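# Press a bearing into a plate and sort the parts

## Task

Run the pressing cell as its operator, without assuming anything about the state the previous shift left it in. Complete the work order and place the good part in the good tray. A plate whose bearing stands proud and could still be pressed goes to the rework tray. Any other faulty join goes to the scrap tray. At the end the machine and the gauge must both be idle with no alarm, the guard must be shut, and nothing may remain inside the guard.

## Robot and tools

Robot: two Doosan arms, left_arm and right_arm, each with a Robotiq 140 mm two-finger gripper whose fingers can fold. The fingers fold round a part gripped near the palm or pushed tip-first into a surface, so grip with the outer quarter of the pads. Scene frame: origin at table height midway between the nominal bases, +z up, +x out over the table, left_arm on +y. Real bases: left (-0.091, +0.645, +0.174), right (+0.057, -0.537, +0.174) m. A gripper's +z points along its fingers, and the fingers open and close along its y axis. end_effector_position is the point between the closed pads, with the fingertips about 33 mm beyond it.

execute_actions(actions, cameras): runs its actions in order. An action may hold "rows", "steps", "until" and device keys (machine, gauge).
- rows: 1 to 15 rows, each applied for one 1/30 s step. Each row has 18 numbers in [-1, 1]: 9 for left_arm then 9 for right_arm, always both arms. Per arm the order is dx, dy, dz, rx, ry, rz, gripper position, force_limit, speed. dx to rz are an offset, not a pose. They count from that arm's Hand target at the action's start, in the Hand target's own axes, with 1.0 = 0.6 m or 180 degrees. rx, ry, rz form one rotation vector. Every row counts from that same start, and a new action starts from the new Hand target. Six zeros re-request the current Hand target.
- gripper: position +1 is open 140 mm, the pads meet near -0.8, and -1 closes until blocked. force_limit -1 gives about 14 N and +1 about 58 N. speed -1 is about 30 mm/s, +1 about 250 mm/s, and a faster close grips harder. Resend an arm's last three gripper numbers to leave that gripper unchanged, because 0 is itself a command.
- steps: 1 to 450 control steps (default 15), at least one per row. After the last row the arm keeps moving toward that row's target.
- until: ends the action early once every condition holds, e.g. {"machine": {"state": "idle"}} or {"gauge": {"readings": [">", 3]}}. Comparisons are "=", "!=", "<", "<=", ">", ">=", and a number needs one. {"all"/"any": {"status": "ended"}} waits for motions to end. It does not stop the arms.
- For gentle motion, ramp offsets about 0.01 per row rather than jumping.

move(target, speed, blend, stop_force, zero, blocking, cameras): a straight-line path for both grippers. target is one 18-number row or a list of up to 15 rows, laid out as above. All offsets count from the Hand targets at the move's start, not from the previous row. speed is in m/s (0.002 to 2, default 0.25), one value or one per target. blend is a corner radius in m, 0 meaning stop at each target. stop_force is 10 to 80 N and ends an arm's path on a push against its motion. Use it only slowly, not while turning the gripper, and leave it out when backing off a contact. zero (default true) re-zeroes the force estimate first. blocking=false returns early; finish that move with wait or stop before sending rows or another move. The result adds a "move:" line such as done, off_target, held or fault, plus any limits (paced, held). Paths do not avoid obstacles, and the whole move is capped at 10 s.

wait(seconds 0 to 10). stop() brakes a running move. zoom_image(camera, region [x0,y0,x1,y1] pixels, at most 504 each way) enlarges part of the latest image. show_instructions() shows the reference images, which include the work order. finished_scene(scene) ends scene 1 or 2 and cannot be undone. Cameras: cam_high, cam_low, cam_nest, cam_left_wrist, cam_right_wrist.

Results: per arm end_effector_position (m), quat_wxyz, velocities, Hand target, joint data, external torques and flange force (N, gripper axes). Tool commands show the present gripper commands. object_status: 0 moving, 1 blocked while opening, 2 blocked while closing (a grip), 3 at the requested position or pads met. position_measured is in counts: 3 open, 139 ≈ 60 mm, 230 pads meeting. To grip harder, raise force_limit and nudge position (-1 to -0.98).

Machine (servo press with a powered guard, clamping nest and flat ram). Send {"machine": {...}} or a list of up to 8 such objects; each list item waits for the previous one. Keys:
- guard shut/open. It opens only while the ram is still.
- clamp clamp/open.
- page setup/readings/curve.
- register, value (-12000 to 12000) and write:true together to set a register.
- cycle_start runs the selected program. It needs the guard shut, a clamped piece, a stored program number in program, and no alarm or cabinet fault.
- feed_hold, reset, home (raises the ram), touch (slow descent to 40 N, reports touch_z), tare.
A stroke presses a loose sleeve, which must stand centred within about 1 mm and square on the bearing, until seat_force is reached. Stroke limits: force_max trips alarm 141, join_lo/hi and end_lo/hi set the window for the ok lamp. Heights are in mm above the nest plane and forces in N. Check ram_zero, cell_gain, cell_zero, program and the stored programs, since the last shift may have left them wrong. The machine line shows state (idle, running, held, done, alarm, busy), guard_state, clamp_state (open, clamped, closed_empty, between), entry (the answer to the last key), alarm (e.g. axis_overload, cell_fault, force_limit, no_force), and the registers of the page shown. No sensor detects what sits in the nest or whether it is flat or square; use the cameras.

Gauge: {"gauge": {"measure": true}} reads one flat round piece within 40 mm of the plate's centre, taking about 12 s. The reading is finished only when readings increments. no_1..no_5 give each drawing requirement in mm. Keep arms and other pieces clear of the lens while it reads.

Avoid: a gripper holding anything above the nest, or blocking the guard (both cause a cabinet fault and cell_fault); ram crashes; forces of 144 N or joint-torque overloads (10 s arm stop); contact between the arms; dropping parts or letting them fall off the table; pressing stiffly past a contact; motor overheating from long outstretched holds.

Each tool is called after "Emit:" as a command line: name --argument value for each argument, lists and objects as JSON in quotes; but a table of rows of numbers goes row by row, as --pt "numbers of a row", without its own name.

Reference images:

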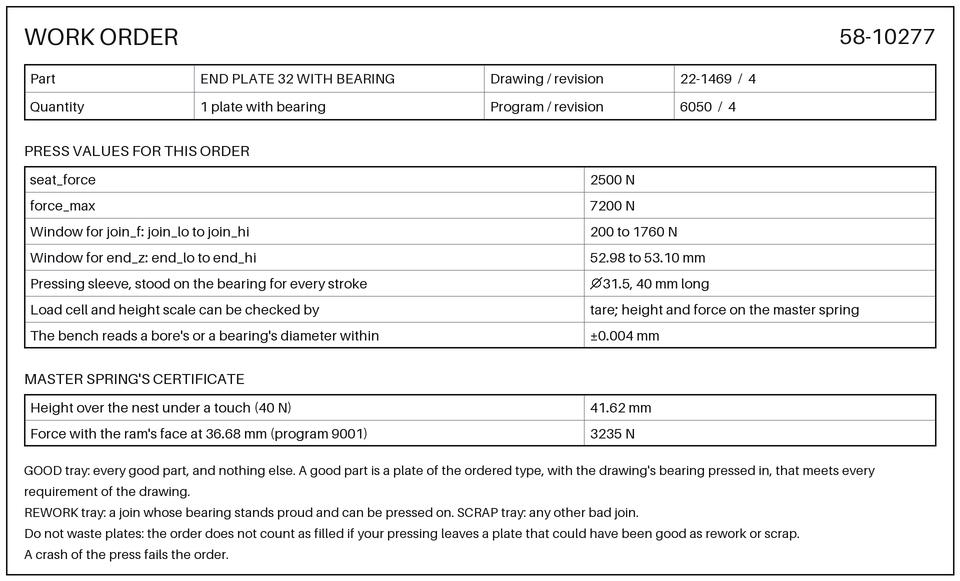

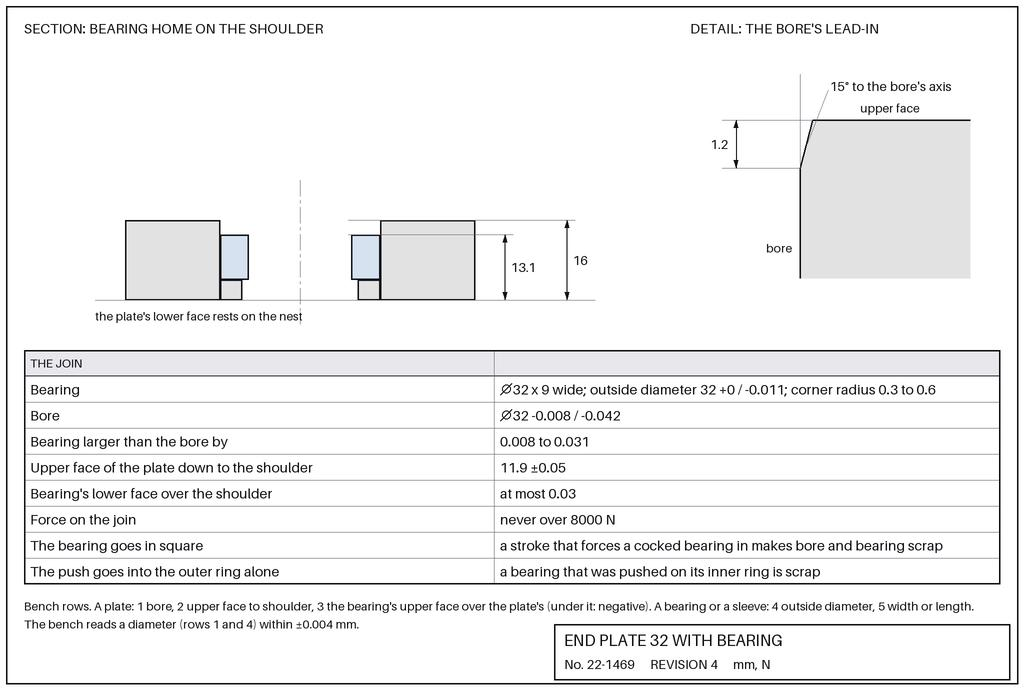

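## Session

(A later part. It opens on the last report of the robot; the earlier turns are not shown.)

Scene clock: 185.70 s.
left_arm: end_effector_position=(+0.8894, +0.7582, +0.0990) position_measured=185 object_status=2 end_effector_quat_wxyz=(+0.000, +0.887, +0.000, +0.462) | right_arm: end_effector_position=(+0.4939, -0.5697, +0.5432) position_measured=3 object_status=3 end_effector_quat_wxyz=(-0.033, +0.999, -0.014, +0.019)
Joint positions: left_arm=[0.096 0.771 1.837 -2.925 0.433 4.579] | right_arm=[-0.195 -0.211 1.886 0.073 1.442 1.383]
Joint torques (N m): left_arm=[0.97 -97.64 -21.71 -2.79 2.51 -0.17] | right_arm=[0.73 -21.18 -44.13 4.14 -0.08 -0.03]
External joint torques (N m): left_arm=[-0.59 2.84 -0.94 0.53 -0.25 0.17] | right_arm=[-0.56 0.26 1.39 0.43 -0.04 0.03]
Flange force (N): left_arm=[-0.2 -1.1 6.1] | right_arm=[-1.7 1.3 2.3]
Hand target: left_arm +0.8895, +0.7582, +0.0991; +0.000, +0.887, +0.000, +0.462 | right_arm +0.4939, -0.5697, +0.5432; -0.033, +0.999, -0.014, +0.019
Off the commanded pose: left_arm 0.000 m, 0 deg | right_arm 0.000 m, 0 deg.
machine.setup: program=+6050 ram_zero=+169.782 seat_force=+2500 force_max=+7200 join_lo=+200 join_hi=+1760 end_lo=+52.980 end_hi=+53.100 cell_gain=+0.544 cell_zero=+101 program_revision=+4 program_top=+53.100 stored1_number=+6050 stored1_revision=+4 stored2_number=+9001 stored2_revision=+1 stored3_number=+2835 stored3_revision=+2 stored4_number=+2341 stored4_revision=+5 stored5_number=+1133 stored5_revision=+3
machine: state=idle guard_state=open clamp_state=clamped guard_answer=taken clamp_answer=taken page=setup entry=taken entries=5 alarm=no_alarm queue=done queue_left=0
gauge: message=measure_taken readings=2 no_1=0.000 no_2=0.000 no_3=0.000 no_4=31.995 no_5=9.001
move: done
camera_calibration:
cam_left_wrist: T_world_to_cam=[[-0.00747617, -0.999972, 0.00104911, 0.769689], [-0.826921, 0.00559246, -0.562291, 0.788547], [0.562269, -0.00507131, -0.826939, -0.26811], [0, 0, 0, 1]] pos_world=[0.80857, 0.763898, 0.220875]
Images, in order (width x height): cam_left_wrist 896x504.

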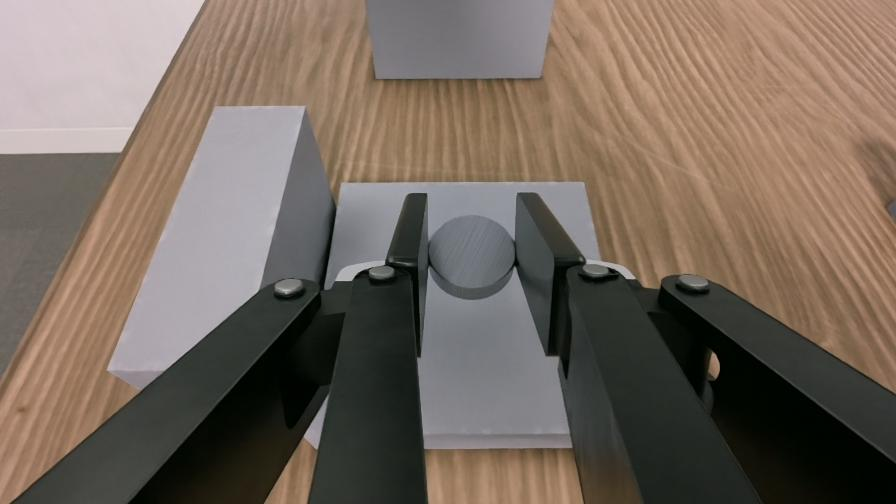

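Emit:
move --pt "0.0243 0.0133 -0.2003 0 0 0 -1 0 -1 0 0 0 0 0 0 1 1 1" --pt "-0.003 0.747 -0.5877 -0.4096 0 0.287 -1 0 -1 0 0 0 0 0 0 1 1 1" --blend '[0.03,0]' --speed 0.15

Emit:
move --target '[0.114,0,0.5123,0,0,0,-1,0,-1,0,0,0,0,0,0,1,1,1]' --speed 0.12 --cameras '["cam_left_wrist","cam_nest"]'

Emit:
zoom_image --camera "cam_nest" --region '[320, 100, 540, 340]'

Emit:
zoom_image --camera "cam_left_wrist" --region '[340, 130, 600, 330]'

Scene clock: 193.10 s.
left_arm: end_effector_position=(+0.5996, +0.3099, +0.2997) position_measured=185 object_status=2 end_effector_quat_wxyz=(+0.326, +0.627, -0.627, +0.327) | right_arm: end_effector_position=(+0.4939, -0.5697, +0.5432) position_measured=3 object_status=3 end_effector_quat_wxyz=(-0.033, +0.999, -0.014, +0.019)
Joint positions: left_arm=[-0.155 0.482 1.849 -1.177 1.072 3.757] | right_arm=[-0.195 -0.211 1.886 0.073 1.442 1.383]
Joint torques (N m): left_arm=[1.84 -77.48 -26.25 -1 1.37 -0.07] | right_arm=[0.72 -20.83 -44.19 4.13 -0.06 -0.03]
External joint torques (N m): left_arm=[-1.65 1.32 -1.69 0.56 -0.05 0.07] | right_arm=[-0.6 -0.32 1.36 0.45 -0.05 0.03]
Flange force (N): left_arm=[1.1 -5.0 2.2] | right_arm=[-2.6 1.3 2.1]
Hand target: left_arm +0.5996, +0.3099, +0.2997; +0.326, +0.627, -0.627, +0.327 | right_arm +0.4939, -0.5697, +0.5432; -0.033, +0.999, -0.014, +0.019
Off the commanded pose: left_arm 0.000 m, 0 deg | right_arm 0.000 m, 0 deg.
machine.setup: program=+6050 ram_zero=+169.782 seat_force=+2500 force_max=+7200 join_lo=+200 join_hi=+1760 end_lo=+52.980 end_hi=+53.100 cell_gain=+0.544 cell_zero=+101 program_revision=+4 program_top=+53.100 stored1_number=+6050 stored1_revision=+4 stored2_number=+9001 stored2_revision=+1 stored3_number=+2835 stored3_revision=+2 stored4_number=+2341 stored4_revision=+5 stored5_number=+1133 stored5_revision=+3
machine: state=idle guard_state=open clamp_state=clamped guard_answer=taken clamp_answer=taken page=setup entry=taken entries=5 alarm=no_alarm queue=done queue_left=0
gauge: message=measure_taken readings=2 no_1=0.000 no_2=0.000 no_3=0.000 no_4=31.995 no_5=9.001
move: done

Scene clock: 196.10 s.
left_arm: end_effector_position=(+0.5997, +0.0190, +0.1793) position_measured=185 object_status=2 end_effector_quat_wxyz=(+0.326, +0.627, -0.627, +0.327) | right_arm: end_effector_position=(+0.4939, -0.5697, +0.5432) position_measured=3 object_status=3 end_effector_quat_wxyz=(-0.033, +0.999, -0.014, +0.019)
Joint positions: left_arm=[-0.532 0.72 1.707 -1.473 0.796 3.793] | right_arm=[-0.195 -0.211 1.886 0.073 1.442 1.383]
Joint torques (N m): left_arm=[2.14 -94.66 -24.38 -1.48 1.57 -0.14] | right_arm=[0.53 -20.7 -44.22 4.16 -0.07 -0.04]
External joint torques (N m): left_arm=[-1.95 0.89 -0.88 0.45 -0.18 0.14] | right_arm=[-0.31 -1.17 1.21 0.44 -0.04 0.04]
Flange force (N): left_arm=[1.4 -1.7 3.2] | right_arm=[-3.7 0.4 1.7]
Hand target: left_arm +0.5997, +0.0189, +0.1793; +0.326, +0.627, -0.627, +0.327 | right_arm +0.4939, -0.5697, +0.5432; -0.033, +0.999, -0.014, +0.019
Off the commanded pose: left_arm 0.000 m, 0 deg | right_arm 0.000 m, 0 deg.
machine.setup: program=+6050 ram_zero=+169.782 seat_force=+2500 force_max=+7200 join_lo=+200 join_hi=+1760 end_lo=+52.980 end_hi=+53.100 cell_gain=+0.544 cell_zero=+101 program_revision=+4 program_top=+53.100 stored1_number=+6050 stored1_revision=+4 stored2_number=+9001 stored2_revision=+1 stored3_number=+2835 stored3_revision=+2 stored4_number=+2341 stored4_revision=+5 stored5_number=+1133 stored5_revision=+3
machine: state=idle guard_state=open clamp_state=clamped guard_answer=taken clamp_answer=taken page=setup entry=taken entries=5 alarm=no_alarm queue=done queue_left=0
gauge: message=measure_taken readings=2 no_1=0.000 no_2=0.000 no_3=0.000 no_4=31.995 no_5=9.001
move: done
camera_calibration:
cam_left_wrist: T_world_to_cam=[[-0.999968, 0.00791322, 0.000633416, 0.604298], [0.00619148, 0.827355, -0.561645, 0.0828677], [-0.00496848, -0.561623, -0.827378, 0.308342], [0, 0, 0, 1]] pos_world=[0.605297, 0.0998291, 0.301275]
Images, in order (width x height): cam_nest 896x504, cam_left_wrist 896x504.

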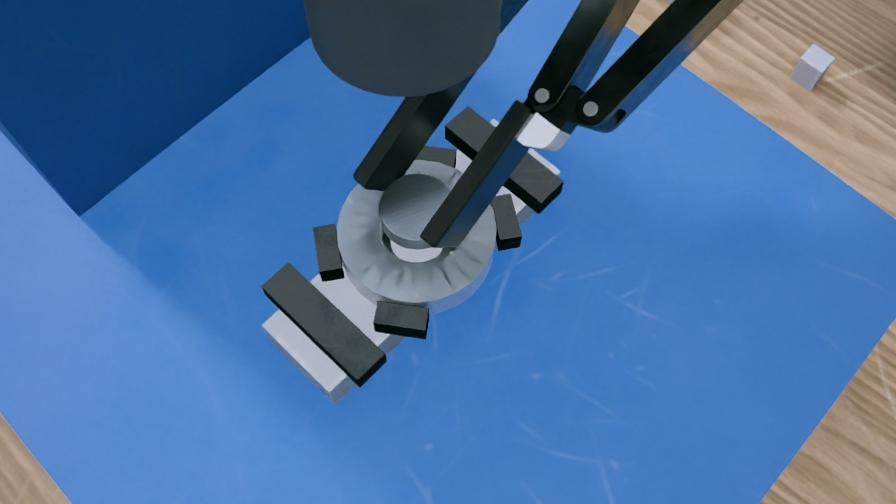

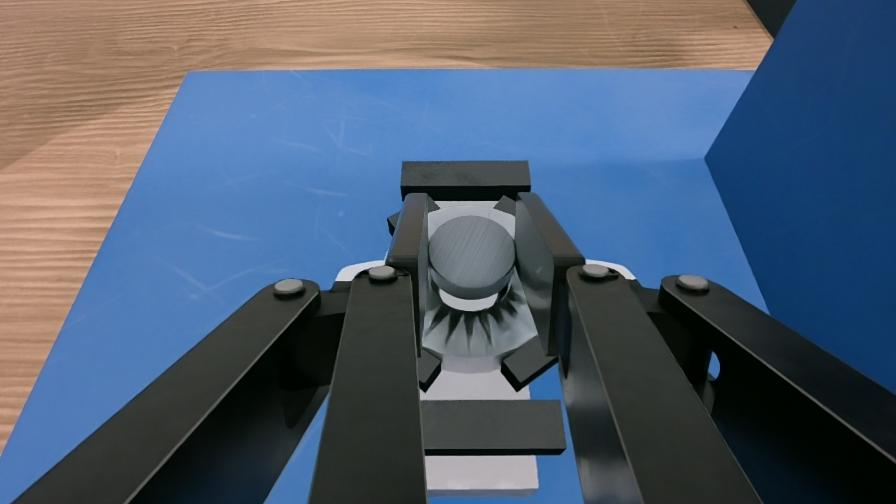

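Scaled by 2.100 from the camera's 896x504 image, which has a finer 1280x720 frame.

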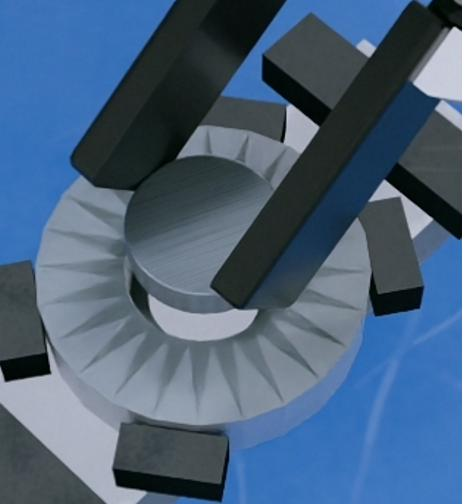

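Scaled by 1.938 from the camera's 896x504 image, which has a finer 1280x720 frame.

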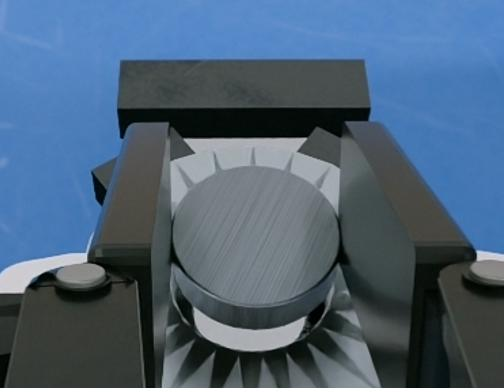

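Emit:
move --target '[-0.0116,0,0.0081,0,0,0,-1,0,-1,0,0,0,0,0,0,1,1,1]' --speed 0.03 --cameras '["cam_left_wrist","cam_nest"]'

Emit:
zoom_image --camera "cam_nest" --region '[360, 160, 480, 290]'

Emit:
zoom_image --camera "cam_left_wrist" --region '[400, 180, 540, 320]'

Scene clock: 198.63 s.
left_arm: end_effector_position=(+0.5997, +0.0189, +0.1708) position_measured=185 object_status=2 end_effector_quat_wxyz=(+0.326, +0.627, -0.627, +0.327) | right_arm: end_effector_position=(+0.4939, -0.5697, +0.5432) position_measured=3 object_status=3 end_effector_quat_wxyz=(-0.033, +0.999, -0.014, +0.019)
Joint positions: left_arm=[-0.533 0.731 1.708 -1.485 0.795 3.809] | right_arm=[-0.195 -0.211 1.886 0.073 1.442 1.383]
Joint torques (N m): left_arm=[0.93 -95.99 -23.87 -1.45 1.49 -0.09] | right_arm=[0.52 -20.94 -44.22 4.11 -0.09 -0.06]
External joint torques (N m): left_arm=[-0.7 1.6 -1 0.41 -0.08 0.09] | right_arm=[-0.45 0.26 1.47 0.46 -0.02 0.05]
Flange force (N): left_arm=[0.2 -3.5 2.9] | right_arm=[-1.7 1.0 2.4]
Hand target: left_arm +0.5997, +0.0190, +0.1708; +0.326, +0.627, -0.627, +0.327 | right_arm +0.4939, -0.5697, +0.5432; -0.033, +0.999, -0.014, +0.019
Off the commanded pose: left_arm 0.000 m, 0 deg | right_arm 0.000 m, 0 deg.
machine.setup: program=+6050 ram_zero=+169.782 seat_force=+2500 force_max=+7200 join_lo=+200 join_hi=+1760 end_lo=+52.980 end_hi=+53.100 cell_gain=+0.544 cell_zero=+101 program_revision=+4 program_top=+53.100 stored1_number=+6050 stored1_revision=+4 stored2_number=+9001 stored2_revision=+1 stored3_number=+2835 stored3_revision=+2 stored4_number=+2341 stored4_revision=+5 stored5_number=+1133 stored5_revision=+3
machine: state=idle guard_state=open clamp_state=clamped guard_answer=taken clamp_answer=taken page=setup entry=taken entries=5 alarm=no_alarm queue=done queue_left=0
gauge: message=measure_taken readings=2 no_1=0.000 no_2=0.000 no_3=0.000 no_4=31.995 no_5=9.001
move: done
camera_calibration:
cam_left_wrist: T_world_to_cam=[[-0.999968, 0.00791322, 0.000633416, 0.604304], [0.00619148, 0.827355, -0.561645, 0.0781765], [-0.00496848, -0.561623, -0.827378, 0.301253], [0, 0, 0, 1]] pos_world=[0.605297, 0.0997291, 0.292775]
Images, in order (width x height): cam_nest 896x504, cam_left_wrist 896x504.

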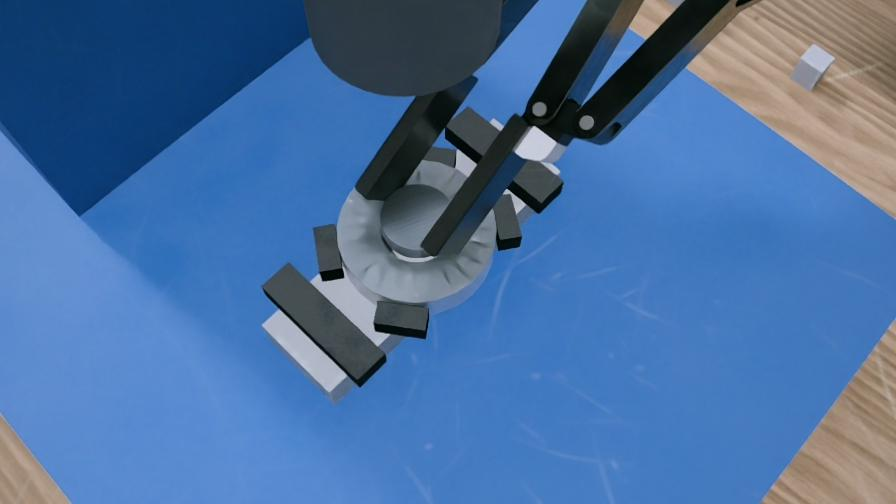

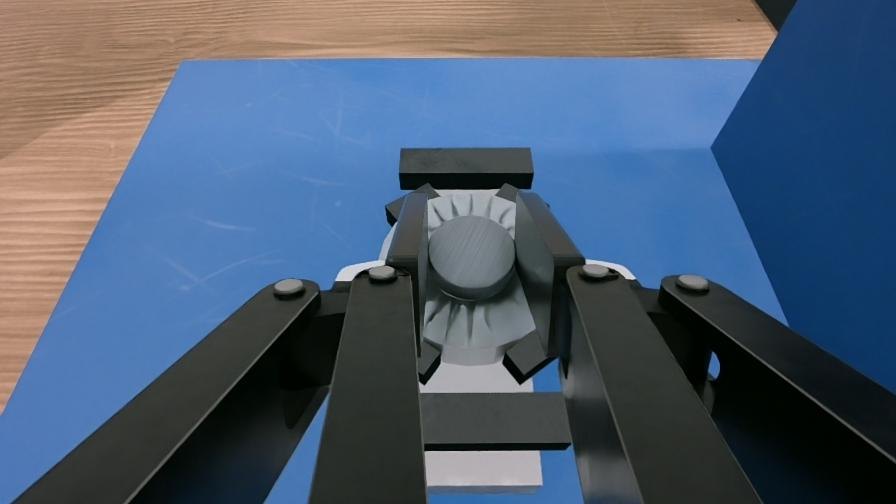

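Scaled by 3.877 from the camera's 896x504 image, which has a finer 1280x720 frame.

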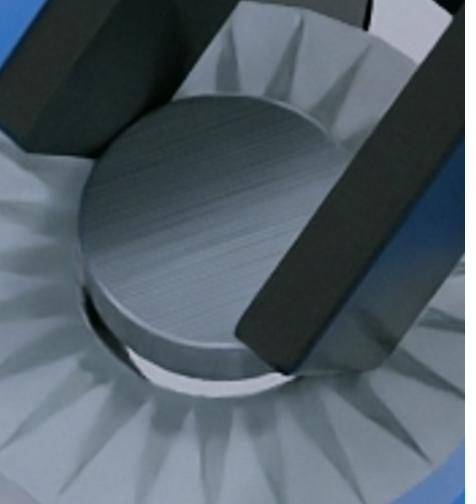

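Scaled by 3.600 from the camera's 896x504 image, which has a finer 1280x720 frame.

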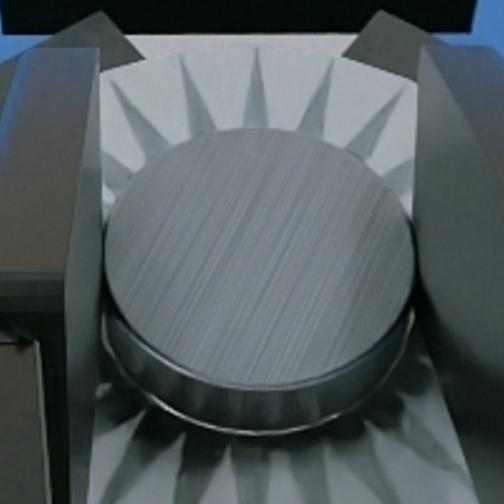

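Emit:
move --target '[-0.0007,-0.0007,0.0019,0,0,0,-1,0,-1,0,0,0,0,0,0,1,1,1]' --speed 0.02 --cameras '["cam_left_wrist","cam_nest"]'

Emit:
zoom_image --camera "cam_nest" --region '[360, 160, 480, 290]'

Emit:
zoom_image --camera "cam_left_wrist" --region '[400, 180, 540, 320]'

Scene clock: 202.03 s.
left_arm: end_effector_position=(+0.6001, +0.0183, +0.1698) position_measured=185 object_status=2 end_effector_quat_wxyz=(+0.326, +0.627, -0.627, +0.327) | right_arm: end_effector_position=(+0.4939, -0.5697, +0.5432) position_measured=3 object_status=3 end_effector_quat_wxyz=(-0.033, +0.999, -0.014, +0.019)
Joint positions: left_arm=[-0.533 0.733 1.707 -1.486 0.795 3.809] | right_arm=[-0.195 -0.211 1.886 0.073 1.442 1.383]
Joint torques (N m): left_arm=[1.08 -95.8 -23.8 -1.46 1.5 -0.13] | right_arm=[0.23 -21.24 -44.18 4.19 -0.06 -0.02]
External joint torques (N m): left_arm=[-1.25 1.69 -1.02 0.41 -0.08 0.13] | right_arm=[-0.18 1.14 1.65 0.36 -0.06 0.02]
Flange force (N): left_arm=[0.4 -3.2 3.5] | right_arm=[-0.4 0.6 3.0]
Hand target: left_arm +0.6001, +0.0183, +0.1698; +0.326, +0.627, -0.627, +0.327 | right_arm +0.4939, -0.5697, +0.5432; -0.033, +0.999, -0.014, +0.019
Off the commanded pose: left_arm 0.000 m, 0 deg | right_arm 0.000 m, 0 deg.
machine.setup: program=+6050 ram_zero=+169.782 seat_force=+2500 force_max=+7200 join_lo=+200 join_hi=+1760 end_lo=+52.980 end_hi=+53.100 cell_gain=+0.544 cell_zero=+101 program_revision=+4 program_top=+53.100 stored1_number=+6050 stored1_revision=+4 stored2_number=+9001 stored2_revision=+1 stored3_number=+2835 stored3_revision=+2 stored4_number=+2341 stored4_revision=+5 stored5_number=+1133 stored5_revision=+3
machine: state=idle guard_state=open clamp_state=clamped guard_answer=taken clamp_answer=taken page=setup entry=taken entries=5 alarm=no_alarm queue=done queue_left=0
gauge: message=measure_taken readings=2 no_1=0.000 no_2=0.000 no_3=0.000 no_4=31.995 no_5=9.001
move: done
camera_calibration:
cam_left_wrist: T_world_to_cam=[[-0.999968, 0.00791322, 0.000633416, 0.60471], [0.00619148, 0.827355, -0.561645, 0.0781915], [-0.00496848, -0.561623, -0.827378, 0.300035], [0, 0, 0, 1]] pos_world=[0.605697, 0.0990291, 0.291775]
Images, in order (width x height): cam_nest 896x504, cam_left_wrist 896x504.

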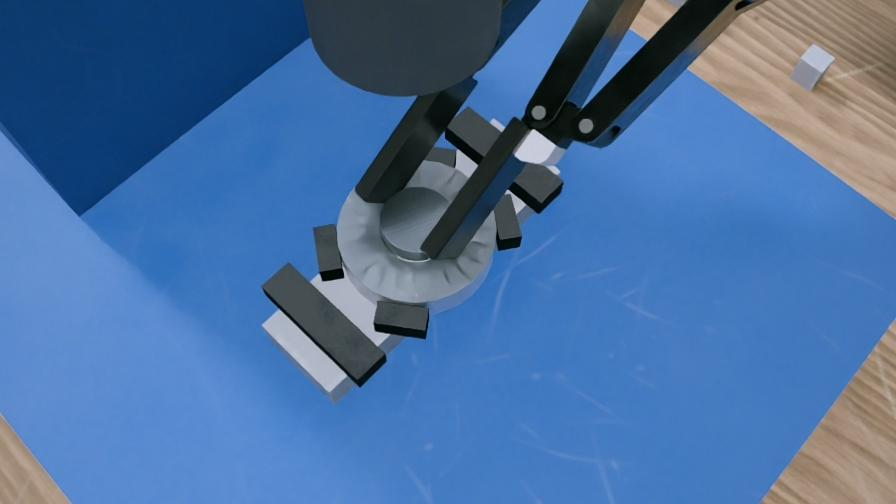

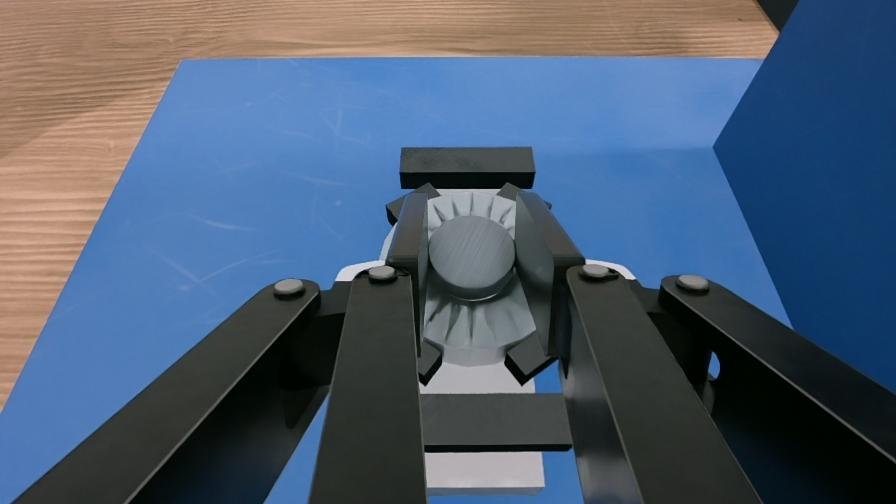

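Scaled by 3.877 from the camera's 896x504 image, which has a finer 1280x720 frame.

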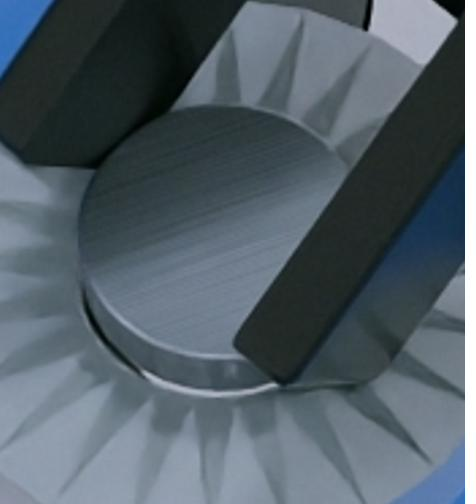

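Scaled by 3.600 from the camera's 896x504 image, which has a finer 1280x720 frame.

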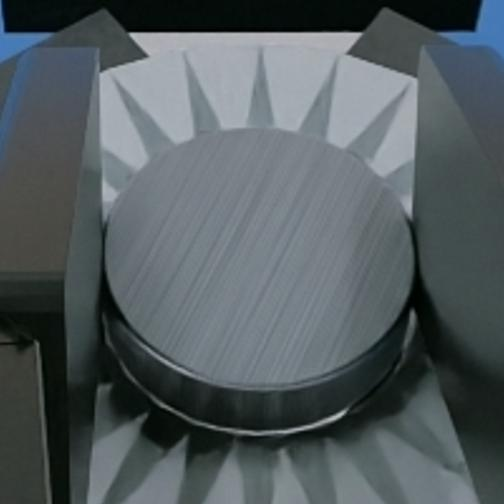

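Emit:
move --target '[-0.0048,0,0.0034,0,0,0,-1,0,-1,0,0,0,0,0,0,1,1,1]' --speed 0.005 --stop_force 10 --cameras '["cam_left_wrist","cam_nest"]'

Emit:
zoom_image --camera "cam_nest" --region '[360, 160, 480, 290]'

Emit:
zoom_image --camera "cam_left_wrist" --region '[400, 180, 540, 320]'

Scene clock: 204.77 s.
left_arm: end_effector_position=(+0.6001, +0.0181, +0.1679) position_measured=185 object_status=2 end_effector_quat_wxyz=(+0.326, +0.627, -0.627, +0.327) | right_arm: end_effector_position=(+0.4939, -0.5697, +0.5432) position_measured=3 object_status=3 end_effector_quat_wxyz=(-0.033, +0.999, -0.014, +0.019)
Joint positions: left_arm=[-0.533 0.735 1.707 -1.488 0.795 3.813] | right_arm=[-0.195 -0.211 1.886 0.073 1.442 1.383]
Joint torques (N m): left_arm=[10.14 -87.58 -23.45 -1.15 -3.88 -0.06] | right_arm=[0.42 -21.04 -44.08 4.17 -0.09 0.01]
External joint torques (N m): left_arm=[-9.76 -7.09 -1.4 0.11 5.31 0.06] | right_arm=[-0.31 0.05 1.33 0.4 -0.03 -0.02]
Flange force (N): left_arm=[10.9 7.3 -1.1] | right_arm=[-1.8 0.8 2.2]
Hand target: left_arm +0.6001, +0.0182, +0.1679; +0.326, +0.627, -0.627, +0.327 (not the last commanded pose) | right_arm +0.4939, -0.5697, +0.5432; -0.033, +0.999, -0.014, +0.019
Off the commanded pose: left_arm 0.002 m, 0 deg | right_arm 0.000 m, 0 deg.
machine.setup: program=+6050 ram_zero=+169.782 seat_force=+2500 force_max=+7200 join_lo=+200 join_hi=+1760 end_lo=+52.980 end_hi=+53.100 cell_gain=+0.544 cell_zero=+101 program_revision=+4 program_top=+53.100 stored1_number=+6050 stored1_revision=+4 stored2_number=+9001 stored2_revision=+1 stored3_number=+2835 stored3_revision=+2 stored4_number=+2341 stored4_revision=+5 stored5_number=+1133 stored5_revision=+3
machine: state=idle guard_state=open clamp_state=clamped guard_answer=taken clamp_answer=taken page=setup entry=taken entries=5 alarm=no_alarm queue=done queue_left=0
gauge: message=measure_taken readings=2 no_1=0.000 no_2=0.000 no_3=0.000 no_4=31.995 no_5=9.001
move: contact (left_arm)
camera_calibration:
cam_left_wrist: T_world_to_cam=[[-0.999967, 0.00813492, 0.000601531, 0.604698], [0.00639212, 0.827276, -0.56176, 0.0771257], [-0.0050675, -0.561737, -0.8273, 0.298455], [0, 0, 0, 1]] pos_world=[0.605698, 0.0989301, 0.289875]
Images, in order (width x height): cam_nest 896x504, cam_left_wrist 896x504.

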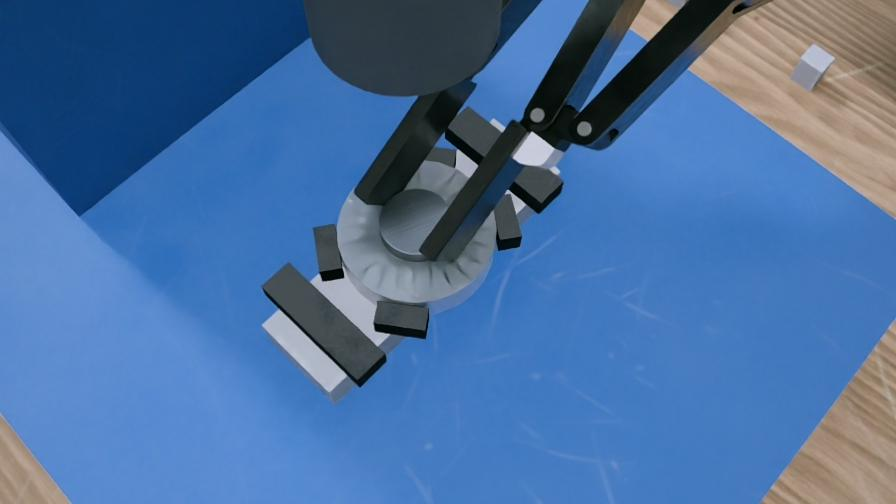

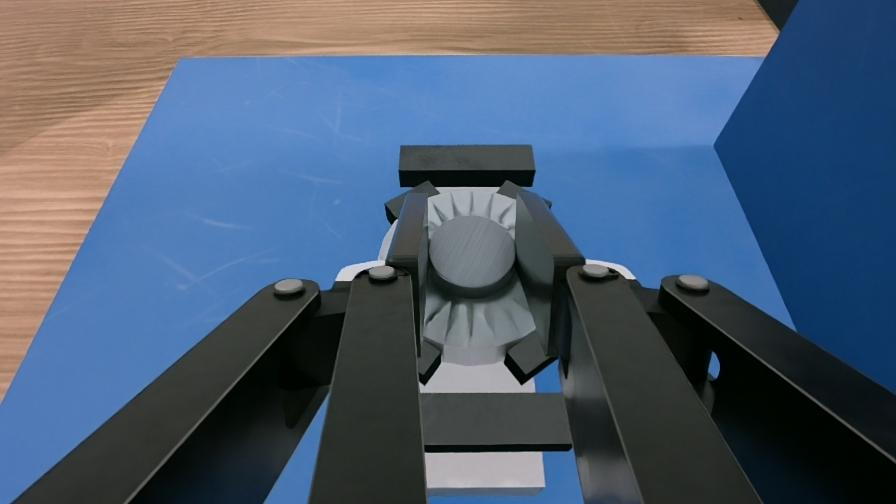

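Scaled by 3.877 from the camera's 896x504 image, which has a finer 1280x720 frame.

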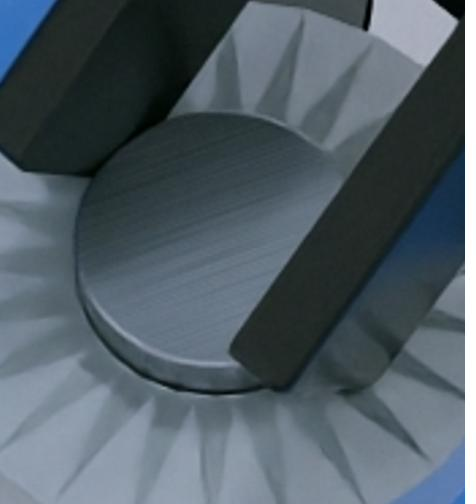

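Scaled by 3.600 from the camera's 896x504 image, which has a finer 1280x720 frame.

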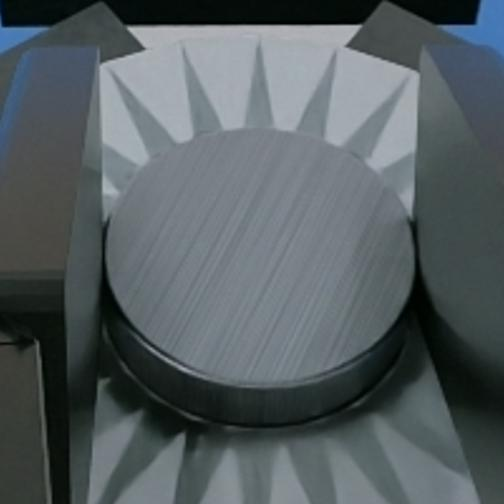

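Emit:
move --target '[0.0001,0.00033,0.0002,0,0,0,-1,0,-1,0,0,0,0,0,0,1,1,1]' --speed 0.005

Scene clock: 206.33 s.
left_arm: end_effector_position=(+0.5999, +0.0181, +0.1679) position_measured=185 object_status=2 end_effector_quat_wxyz=(+0.326, +0.627, -0.627, +0.327) | right_arm: end_effector_position=(+0.4939, -0.5697, +0.5432) position_measured=3 object_status=3 end_effector_quat_wxyz=(-0.033, +0.999, -0.014, +0.019)
Joint positions: left_arm=[-0.533 0.735 1.707 -1.489 0.795 3.813] | right_arm=[-0.195 -0.211 1.886 0.073 1.442 1.383]
Joint torques (N m): left_arm=[5.49 -86.48 -20.91 -0.35 -2.28 -0.09] | right_arm=[0.72 -21.14 -44.07 4.14 -0.1 -0.02]
External joint torques (N m): left_arm=[-5.34 -8.1 -3.83 -0.69 3.72 0.09] | right_arm=[-0.62 0.17 1.33 0.43 -0.01 0.02]
Flange force (N): left_arm=[10.1 2.6 -2.6] | right_arm=[-1.8 1.4 2.1]
Hand target: left_arm +0.5999, +0.0180, +0.1679; +0.326, +0.627, -0.627, +0.327 | right_arm +0.4939, -0.5697, +0.5432; -0.033, +0.999, -0.014, +0.019
Off the commanded pose: left_arm 0.000 m, 0 deg | right_arm 0.000 m, 0 deg.
machine.setup: program=+6050 ram_zero=+169.782 seat_force=+2500 force_max=+7200 join_lo=+200 join_hi=+1760 end_lo=+52.980 end_hi=+53.100 cell_gain=+0.544 cell_zero=+101 program_revision=+4 program_top=+53.100 stored1_number=+6050 stored1_revision=+4 stored2_number=+9001 stored2_revision=+1 stored3_number=+2835 stored3_revision=+2 stored4_number=+2341 stored4_revision=+5 stored5_number=+1133 stored5_revision=+3
machine: state=idle guard_state=open clamp_state=clamped guard_answer=taken clamp_answer=taken page=setup entry=taken entries=5 alarm=no_alarm queue=done queue_left=0
gauge: message=measure_taken readings=2 no_1=0.000 no_2=0.000 no_3=0.000 no_4=31.995 no_5=9.001
move: done

Emit:
move --target '[0,0.00038,0,0,0,0,-1,0,-1,0,0,0,0,0,0,1,1,1]' --speed 0.005

Scene clock: 207.33 s.
left_arm: end_effector_position=(+0.5997, +0.0180, +0.1679) position_measured=185 object_status=2 end_effector_quat_wxyz=(+0.326, +0.627, -0.627, +0.327) | right_arm: end_effector_position=(+0.4939, -0.5697, +0.5432) position_measured=3 object_status=3 end_effector_quat_wxyz=(-0.033, +0.999, -0.014, +0.019)
Joint positions: left_arm=[-0.534 0.735 1.708 -1.489 0.795 3.814] | right_arm=[-0.195 -0.211 1.886 0.073 1.442 1.383]
Joint torques (N m): left_arm=[2.67 -88.6 -17.49 0.59 0.36 -0.2] | right_arm=[0.58 -21.14 -44.09 4.15 -0.11 -0.08]
External joint torques (N m): left_arm=[-2.75 -5.57 -7.19 -1.64 1.07 0.2] | right_arm=[-0.46 0.18 1.3 0.43 0 0.07]
Flange force (N): left_arm=[8.5 -5.3 3.1] | right_arm=[-1.6 0.9 2.1]
Hand target: left_arm +0.5997, +0.0180, +0.1679; +0.326, +0.627, -0.627, +0.327 | right_arm +0.4939, -0.5697, +0.5432; -0.033, +0.999, -0.014, +0.019
Off the commanded pose: left_arm 0.000 m, 0 deg | right_arm 0.000 m, 0 deg.
machine.setup: program=+6050 ram_zero=+169.782 seat_force=+2500 force_max=+7200 join_lo=+200 join_hi=+1760 end_lo=+52.980 end_hi=+53.100 cell_gain=+0.544 cell_zero=+101 program_revision=+4 program_top=+53.100 stored1_number=+6050 stored1_revision=+4 stored2_number=+9001 stored2_revision=+1 stored3_number=+2835 stored3_revision=+2 stored4_number=+2341 stored4_revision=+5 stored5_number=+1133 stored5_revision=+3
machine: state=idle guard_state=open clamp_state=clamped guard_answer=taken clamp_answer=taken page=setup entry=taken entries=5 alarm=no_alarm queue=done queue_left=0
gauge: message=measure_taken readings=2 no_1=0.000 no_2=0.000 no_3=0.000 no_4=31.995 no_5=9.001
move: done

Emit:
move --target '[-0.0004,-0.0001,0.0006,0,0,0,-1,0,-1,0,0,0,0,0,0,1,1,1]' --speed 0.005

Scene clock: 208.37 s.
left_arm: end_effector_position=(+0.5997, +0.0179, +0.1676) position_measured=185 object_status=2 end_effector_quat_wxyz=(+0.326, +0.627, -0.627, +0.327) | right_arm: end_effector_position=(+0.4939, -0.5697, +0.5432) position_measured=3 object_status=3 end_effector_quat_wxyz=(-0.033, +0.999, -0.014, +0.019)
Joint positions: left_arm=[-0.534 0.735 1.707 -1.489 0.795 3.814] | right_arm=[-0.195 -0.211 1.886 0.073 1.442 1.383]
Joint torques (N m): left_arm=[-6.34 -75.18 -18.18 0.22 -2.18 -0.06] | right_arm=[0.82 -21.21 -44.17 4.09 -0.08 -0.06]
External joint torques (N m): left_arm=[6.29 -19.36 -6.57 -1.28 3.62 0.06] | right_arm=[-0.72 0.19 1.33 0.49 -0.04 0.06]
Flange force (N): left_arm=[12.4 1.0 -23.0] | right_arm=[-1.8 1.6 2.2]
Hand target: left_arm +0.5997, +0.0179, +0.1675; +0.326, +0.627, -0.627, +0.327 | right_arm +0.4939, -0.5697, +0.5432; -0.033, +0.999, -0.014, +0.019
Off the commanded pose: left_arm 0.000 m, 0 deg | right_arm 0.000 m, 0 deg.
machine.setup: program=+6050 ram_zero=+169.782 seat_force=+2500 force_max=+7200 join_lo=+200 join_hi=+1760 end_lo=+52.980 end_hi=+53.100 cell_gain=+0.544 cell_zero=+101 program_revision=+4 program_top=+53.100 stored1_number=+6050 stored1_revision=+4 stored2_number=+9001 stored2_revision=+1 stored3_number=+2835 stored3_revision=+2 stored4_number=+2341 stored4_revision=+5 stored5_number=+1133 stored5_revision=+3
machine: state=idle guard_state=open clamp_state=clamped guard_answer=taken clamp_answer=taken page=setup entry=taken entries=5 alarm=no_alarm queue=done queue_left=0
gauge: message=measure_taken readings=2 no_1=0.000 no_2=0.000 no_3=0.000 no_4=31.995 no_5=9.001
move: done

Emit:
execute_actions --actions '[{"rows":[[0,0,0,0,0,0,0,0,-1,0,0,0,0,0,0,1,1,1]],"steps":45}]' --cameras '["cam_left_wrist","cam_nest"]'

Emit:
zoom_image --camera "cam_nest" --region '[360, 160, 480, 290]'

Emit:
zoom_image --camera "cam_left_wrist" --region '[400, 180, 540, 320]'

Scene clock: 210.57 s.
left_arm: end_effector_position=(+0.5997, +0.0179, +0.1675) position_measured=129 object_status=3 end_effector_quat_wxyz=(+0.326, +0.627, -0.627, +0.327) | right_arm: end_effector_position=(+0.4939, -0.5697, +0.5432) position_measured=3 object_status=3 end_effector_quat_wxyz=(-0.033, +0.999, -0.014, +0.019)
Joint positions: left_arm=[-0.534 0.736 1.707 -1.489 0.795 3.814] | right_arm=[-0.195 -0.211 1.886 0.073 1.442 1.383]
Joint torques (N m): left_arm=[0.96 -96.05 -23.61 -1.49 1.39 -0.12] | right_arm=[0.59 -21.28 -44.28 4.14 -0.1 -0.05]
External joint torques (N m): left_arm=[-1.19 1.51 -1.14 0.43 0.04 0.11] | right_arm=[-0.55 0.55 1.53 0.43 -0.02 0.05]
Flange force (N): left_arm=[0.5 -3.4 3.3] | right_arm=[-1.4 1.2 2.6]
Hand target: left_arm +0.5997, +0.0179, +0.1675; +0.326, +0.627, -0.627, +0.327 | right_arm +0.4939, -0.5697, +0.5432; -0.033, +0.999, -0.014, +0.019
Off the commanded pose: left_arm 0.000 m, 0 deg | right_arm 0.000 m, 0 deg.
machine.setup: program=+6050 ram_zero=+169.782 seat_force=+2500 force_max=+7200 join_lo=+200 join_hi=+1760 end_lo=+52.980 end_hi=+53.100 cell_gain=+0.544 cell_zero=+101 program_revision=+4 program_top=+53.100 stored1_number=+6050 stored1_revision=+4 stored2_number=+9001 stored2_revision=+1 stored3_number=+2835 stored3_revision=+2 stored4_number=+2341 stored4_revision=+5 stored5_number=+1133 stored5_revision=+3
machine: state=idle guard_state=open clamp_state=clamped guard_answer=taken clamp_answer=taken page=setup entry=taken entries=5 alarm=no_alarm queue=done queue_left=0
gauge: message=measure_taken readings=2 no_1=0.000 no_2=0.000 no_3=0.000 no_4=31.995 no_5=9.001
camera_calibration:
cam_left_wrist: T_world_to_cam=[[-0.999967, 0.00807835, 0.000519073, 0.604431], [0.00639164, 0.827276, -0.561759, 0.0771512], [-0.00496751, -0.561738, -0.827301, 0.297894], [0, 0, 0, 1]] pos_world=[0.605398, 0.0986299, 0.289474]
Images, in order (width x height): cam_nest 896x504, cam_left_wrist 896x504.

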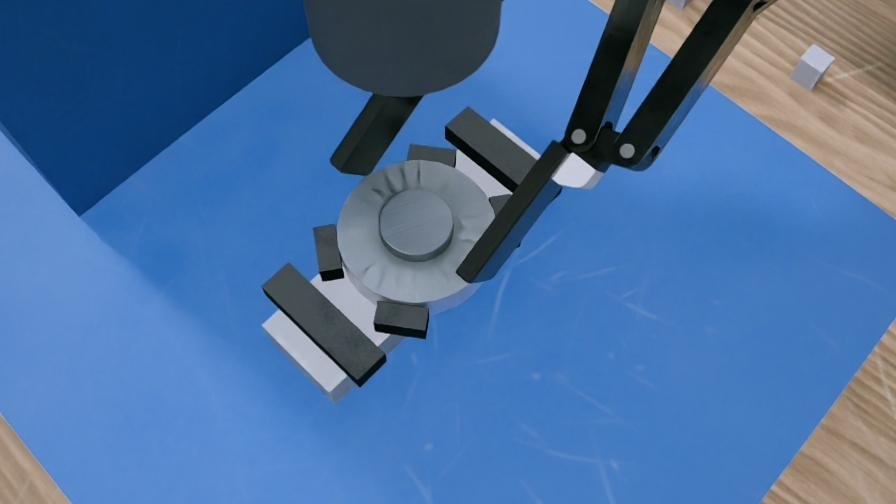

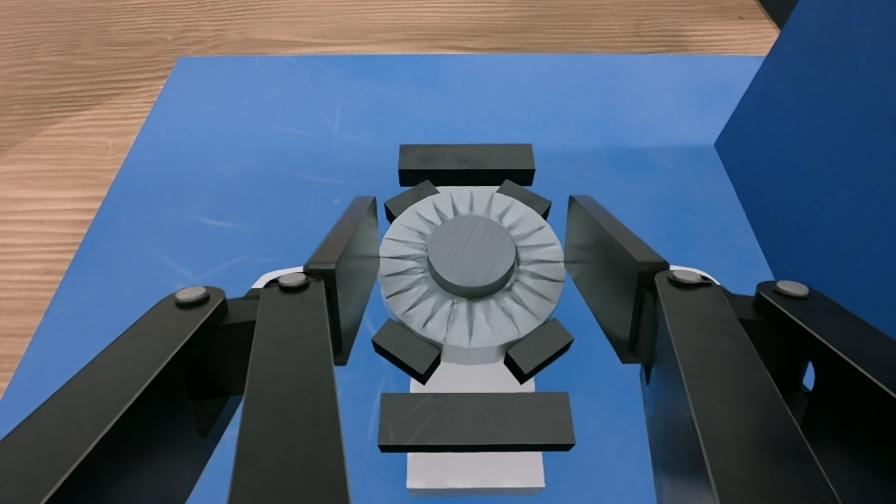

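Scaled by 3.877 from the camera's 896x504 image, which has a finer 1280x720 frame.

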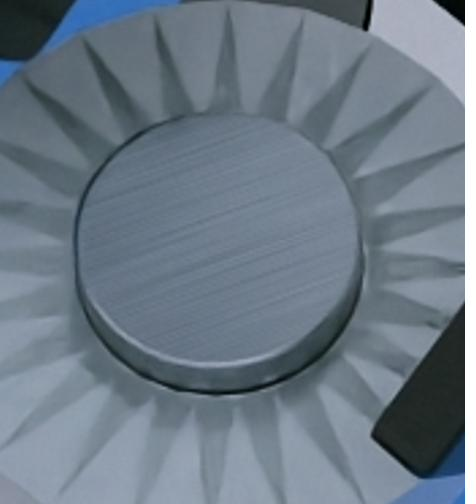

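Scaled by 3.600 from the camera's 896x504 image, which has a finer 1280x720 frame.

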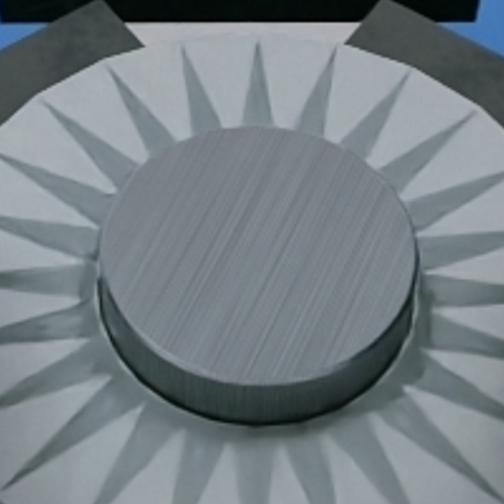

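Emit:
move --pt "0 0 -0.4167 0 0 0 0 0 -1 0 0 0 0 0 0 1 1 1" --pt "-0.309 -0.4363 -0.3088 0.4096 0 -0.287 0 0 -1 0 0 0 0 0 0 1 1 1" --blend '[0.04,0]' --cameras '["cam_left_wrist","cam_nest"]'

Emit:
zoom_image --camera "cam_nest" --region '[360, 160, 480, 290]'

Scene clock: 227.00 s.
left_arm: end_effector_position=(+0.7953, +0.2646, +0.1652) position_measured=129 object_status=3 end_effector_quat_wxyz=(+0.112, +0.874, -0.182, +0.437) | right_arm: end_effector_position=(+0.4939, -0.5697, +0.5432) position_measured=3 object_status=3 end_effector_quat_wxyz=(-0.033, +0.999, -0.014, +0.019)
Joint positions: left_arm=[-0.451 0.65 1.88 -3.093 0.326 4.633] | right_arm=[-0.195 -0.211 1.886 0.073 1.442 1.383]
Joint torques (N m): left_arm=[-13.62 -126.97 -38.92 -8.13 2.29 -0.07] | right_arm=[0.71 -21.19 -44.21 4.14 -0.09 -0.04]
External joint torques (N m): left_arm=[13.5 37.98 12.86 5.65 -0.04 0.07] | right_arm=[-0.66 0.6 1.41 0.44 -0.04 0.04]
External joint torques when the fault began: left_arm=[22.35 42.13 32.62 12.87 -0.26 0.75]
Flange force (N): left_arm=[-34.8 -42.0 39.3] | right_arm=[-1.2 1.5 2.4]
Flange force when the fault began (N): left_arm=[-60.2 -77.6 13.1]
Hand target: left_arm +0.7953, +0.2646, +0.1652; +0.112, +0.874, -0.182, +0.437 (not the last commanded pose) | right_arm +0.4939, -0.5697, +0.5432; -0.033, +0.999, -0.014, +0.019
Tool commands: left_gripper/position=+0.003922 left_gripper/force_limit=+0.003922 left_gripper/speed=-1.0 right_gripper/position=+1.0 right_gripper/force_limit=+1.0 right_gripper/speed=+1.0
Off the commanded pose: left_arm 0.080 m, 25 deg | right_arm 0.000 m, 0 deg.
FORCE FAULT: contact force on the left arm reached its limit, and that arm stopped for 10 seconds. The contact can be on any part of that arm, not only on its tool. That arm's remaining commands of this call were not run. That arm's target is now where it stood when the stop ended, not its last command. That arm accepts commands again.
machine.setup: program=+6050 ram_zero=+169.782 seat_force=+2500 force_max=+7200 join_lo=+200 join_hi=+1760 end_lo=+52.980 end_hi=+53.100 cell_gain=+0.544 cell_zero=+101 program_revision=+4 program_top=+53.100 stored1_number=+6050 stored1_revision=+4 stored2_number=+9001 stored2_revision=+1 stored3_number=+2835 stored3_revision=+2 stored4_number=+2341 stored4_revision=+5 stored5_number=+1133 stored5_revision=+3
machine: state=idle guard_state=open clamp_state=clamped guard_answer=taken clamp_answer=taken page=setup entry=taken entries=5 alarm=no_alarm queue=done queue_left=0
gauge: message=measure_taken readings=2 no_1=0.000 no_2=0.000 no_3=0.000 no_4=31.995 no_5=9.001
move: fault (left_arm); path passed 1 of 2 targets
camera_calibration:
cam_left_wrist: T_world_to_cam=[[-0.421975, -0.905817, 0.0378512, 0.573922], [-0.770069, 0.336078, -0.542259, 0.614722], [0.478466, -0.257968, -0.839358, -0.0272764], [0, 0, 0, 1]] pos_world=[0.72861, 0.306237, 0.28872]
Images, in order (width x height): cam_nest 896x504, cam_left_wrist 896x504.

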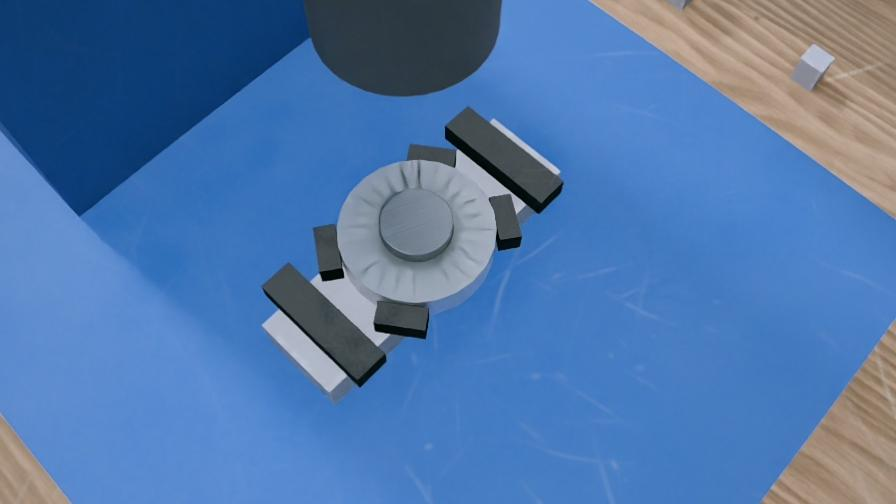

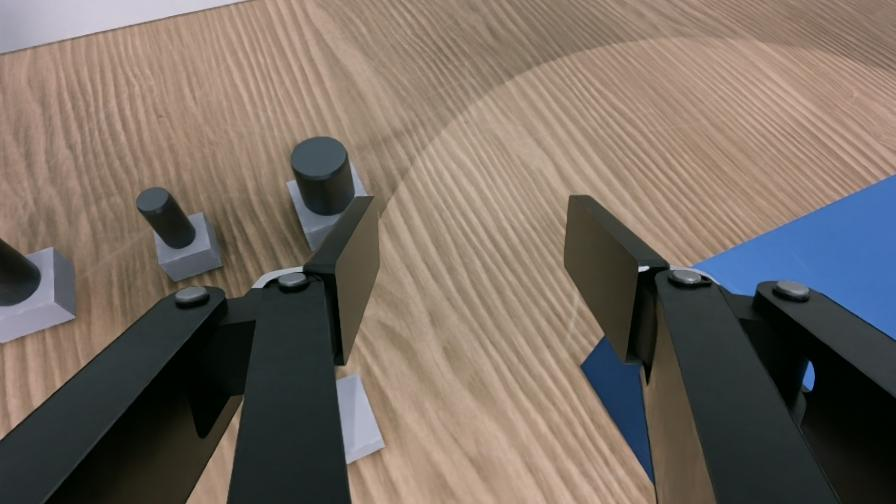

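Scaled by 3.877 from the camera's 896x504 image, which has a finer 1280x720 frame.

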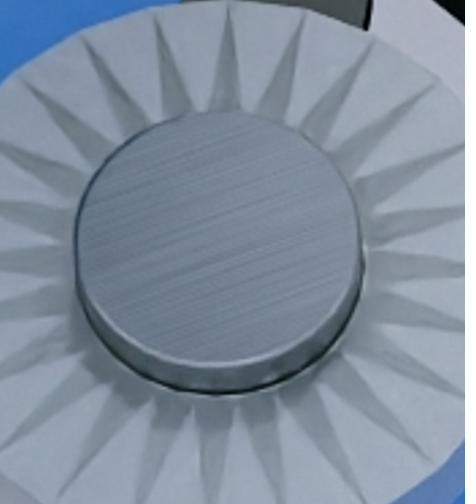

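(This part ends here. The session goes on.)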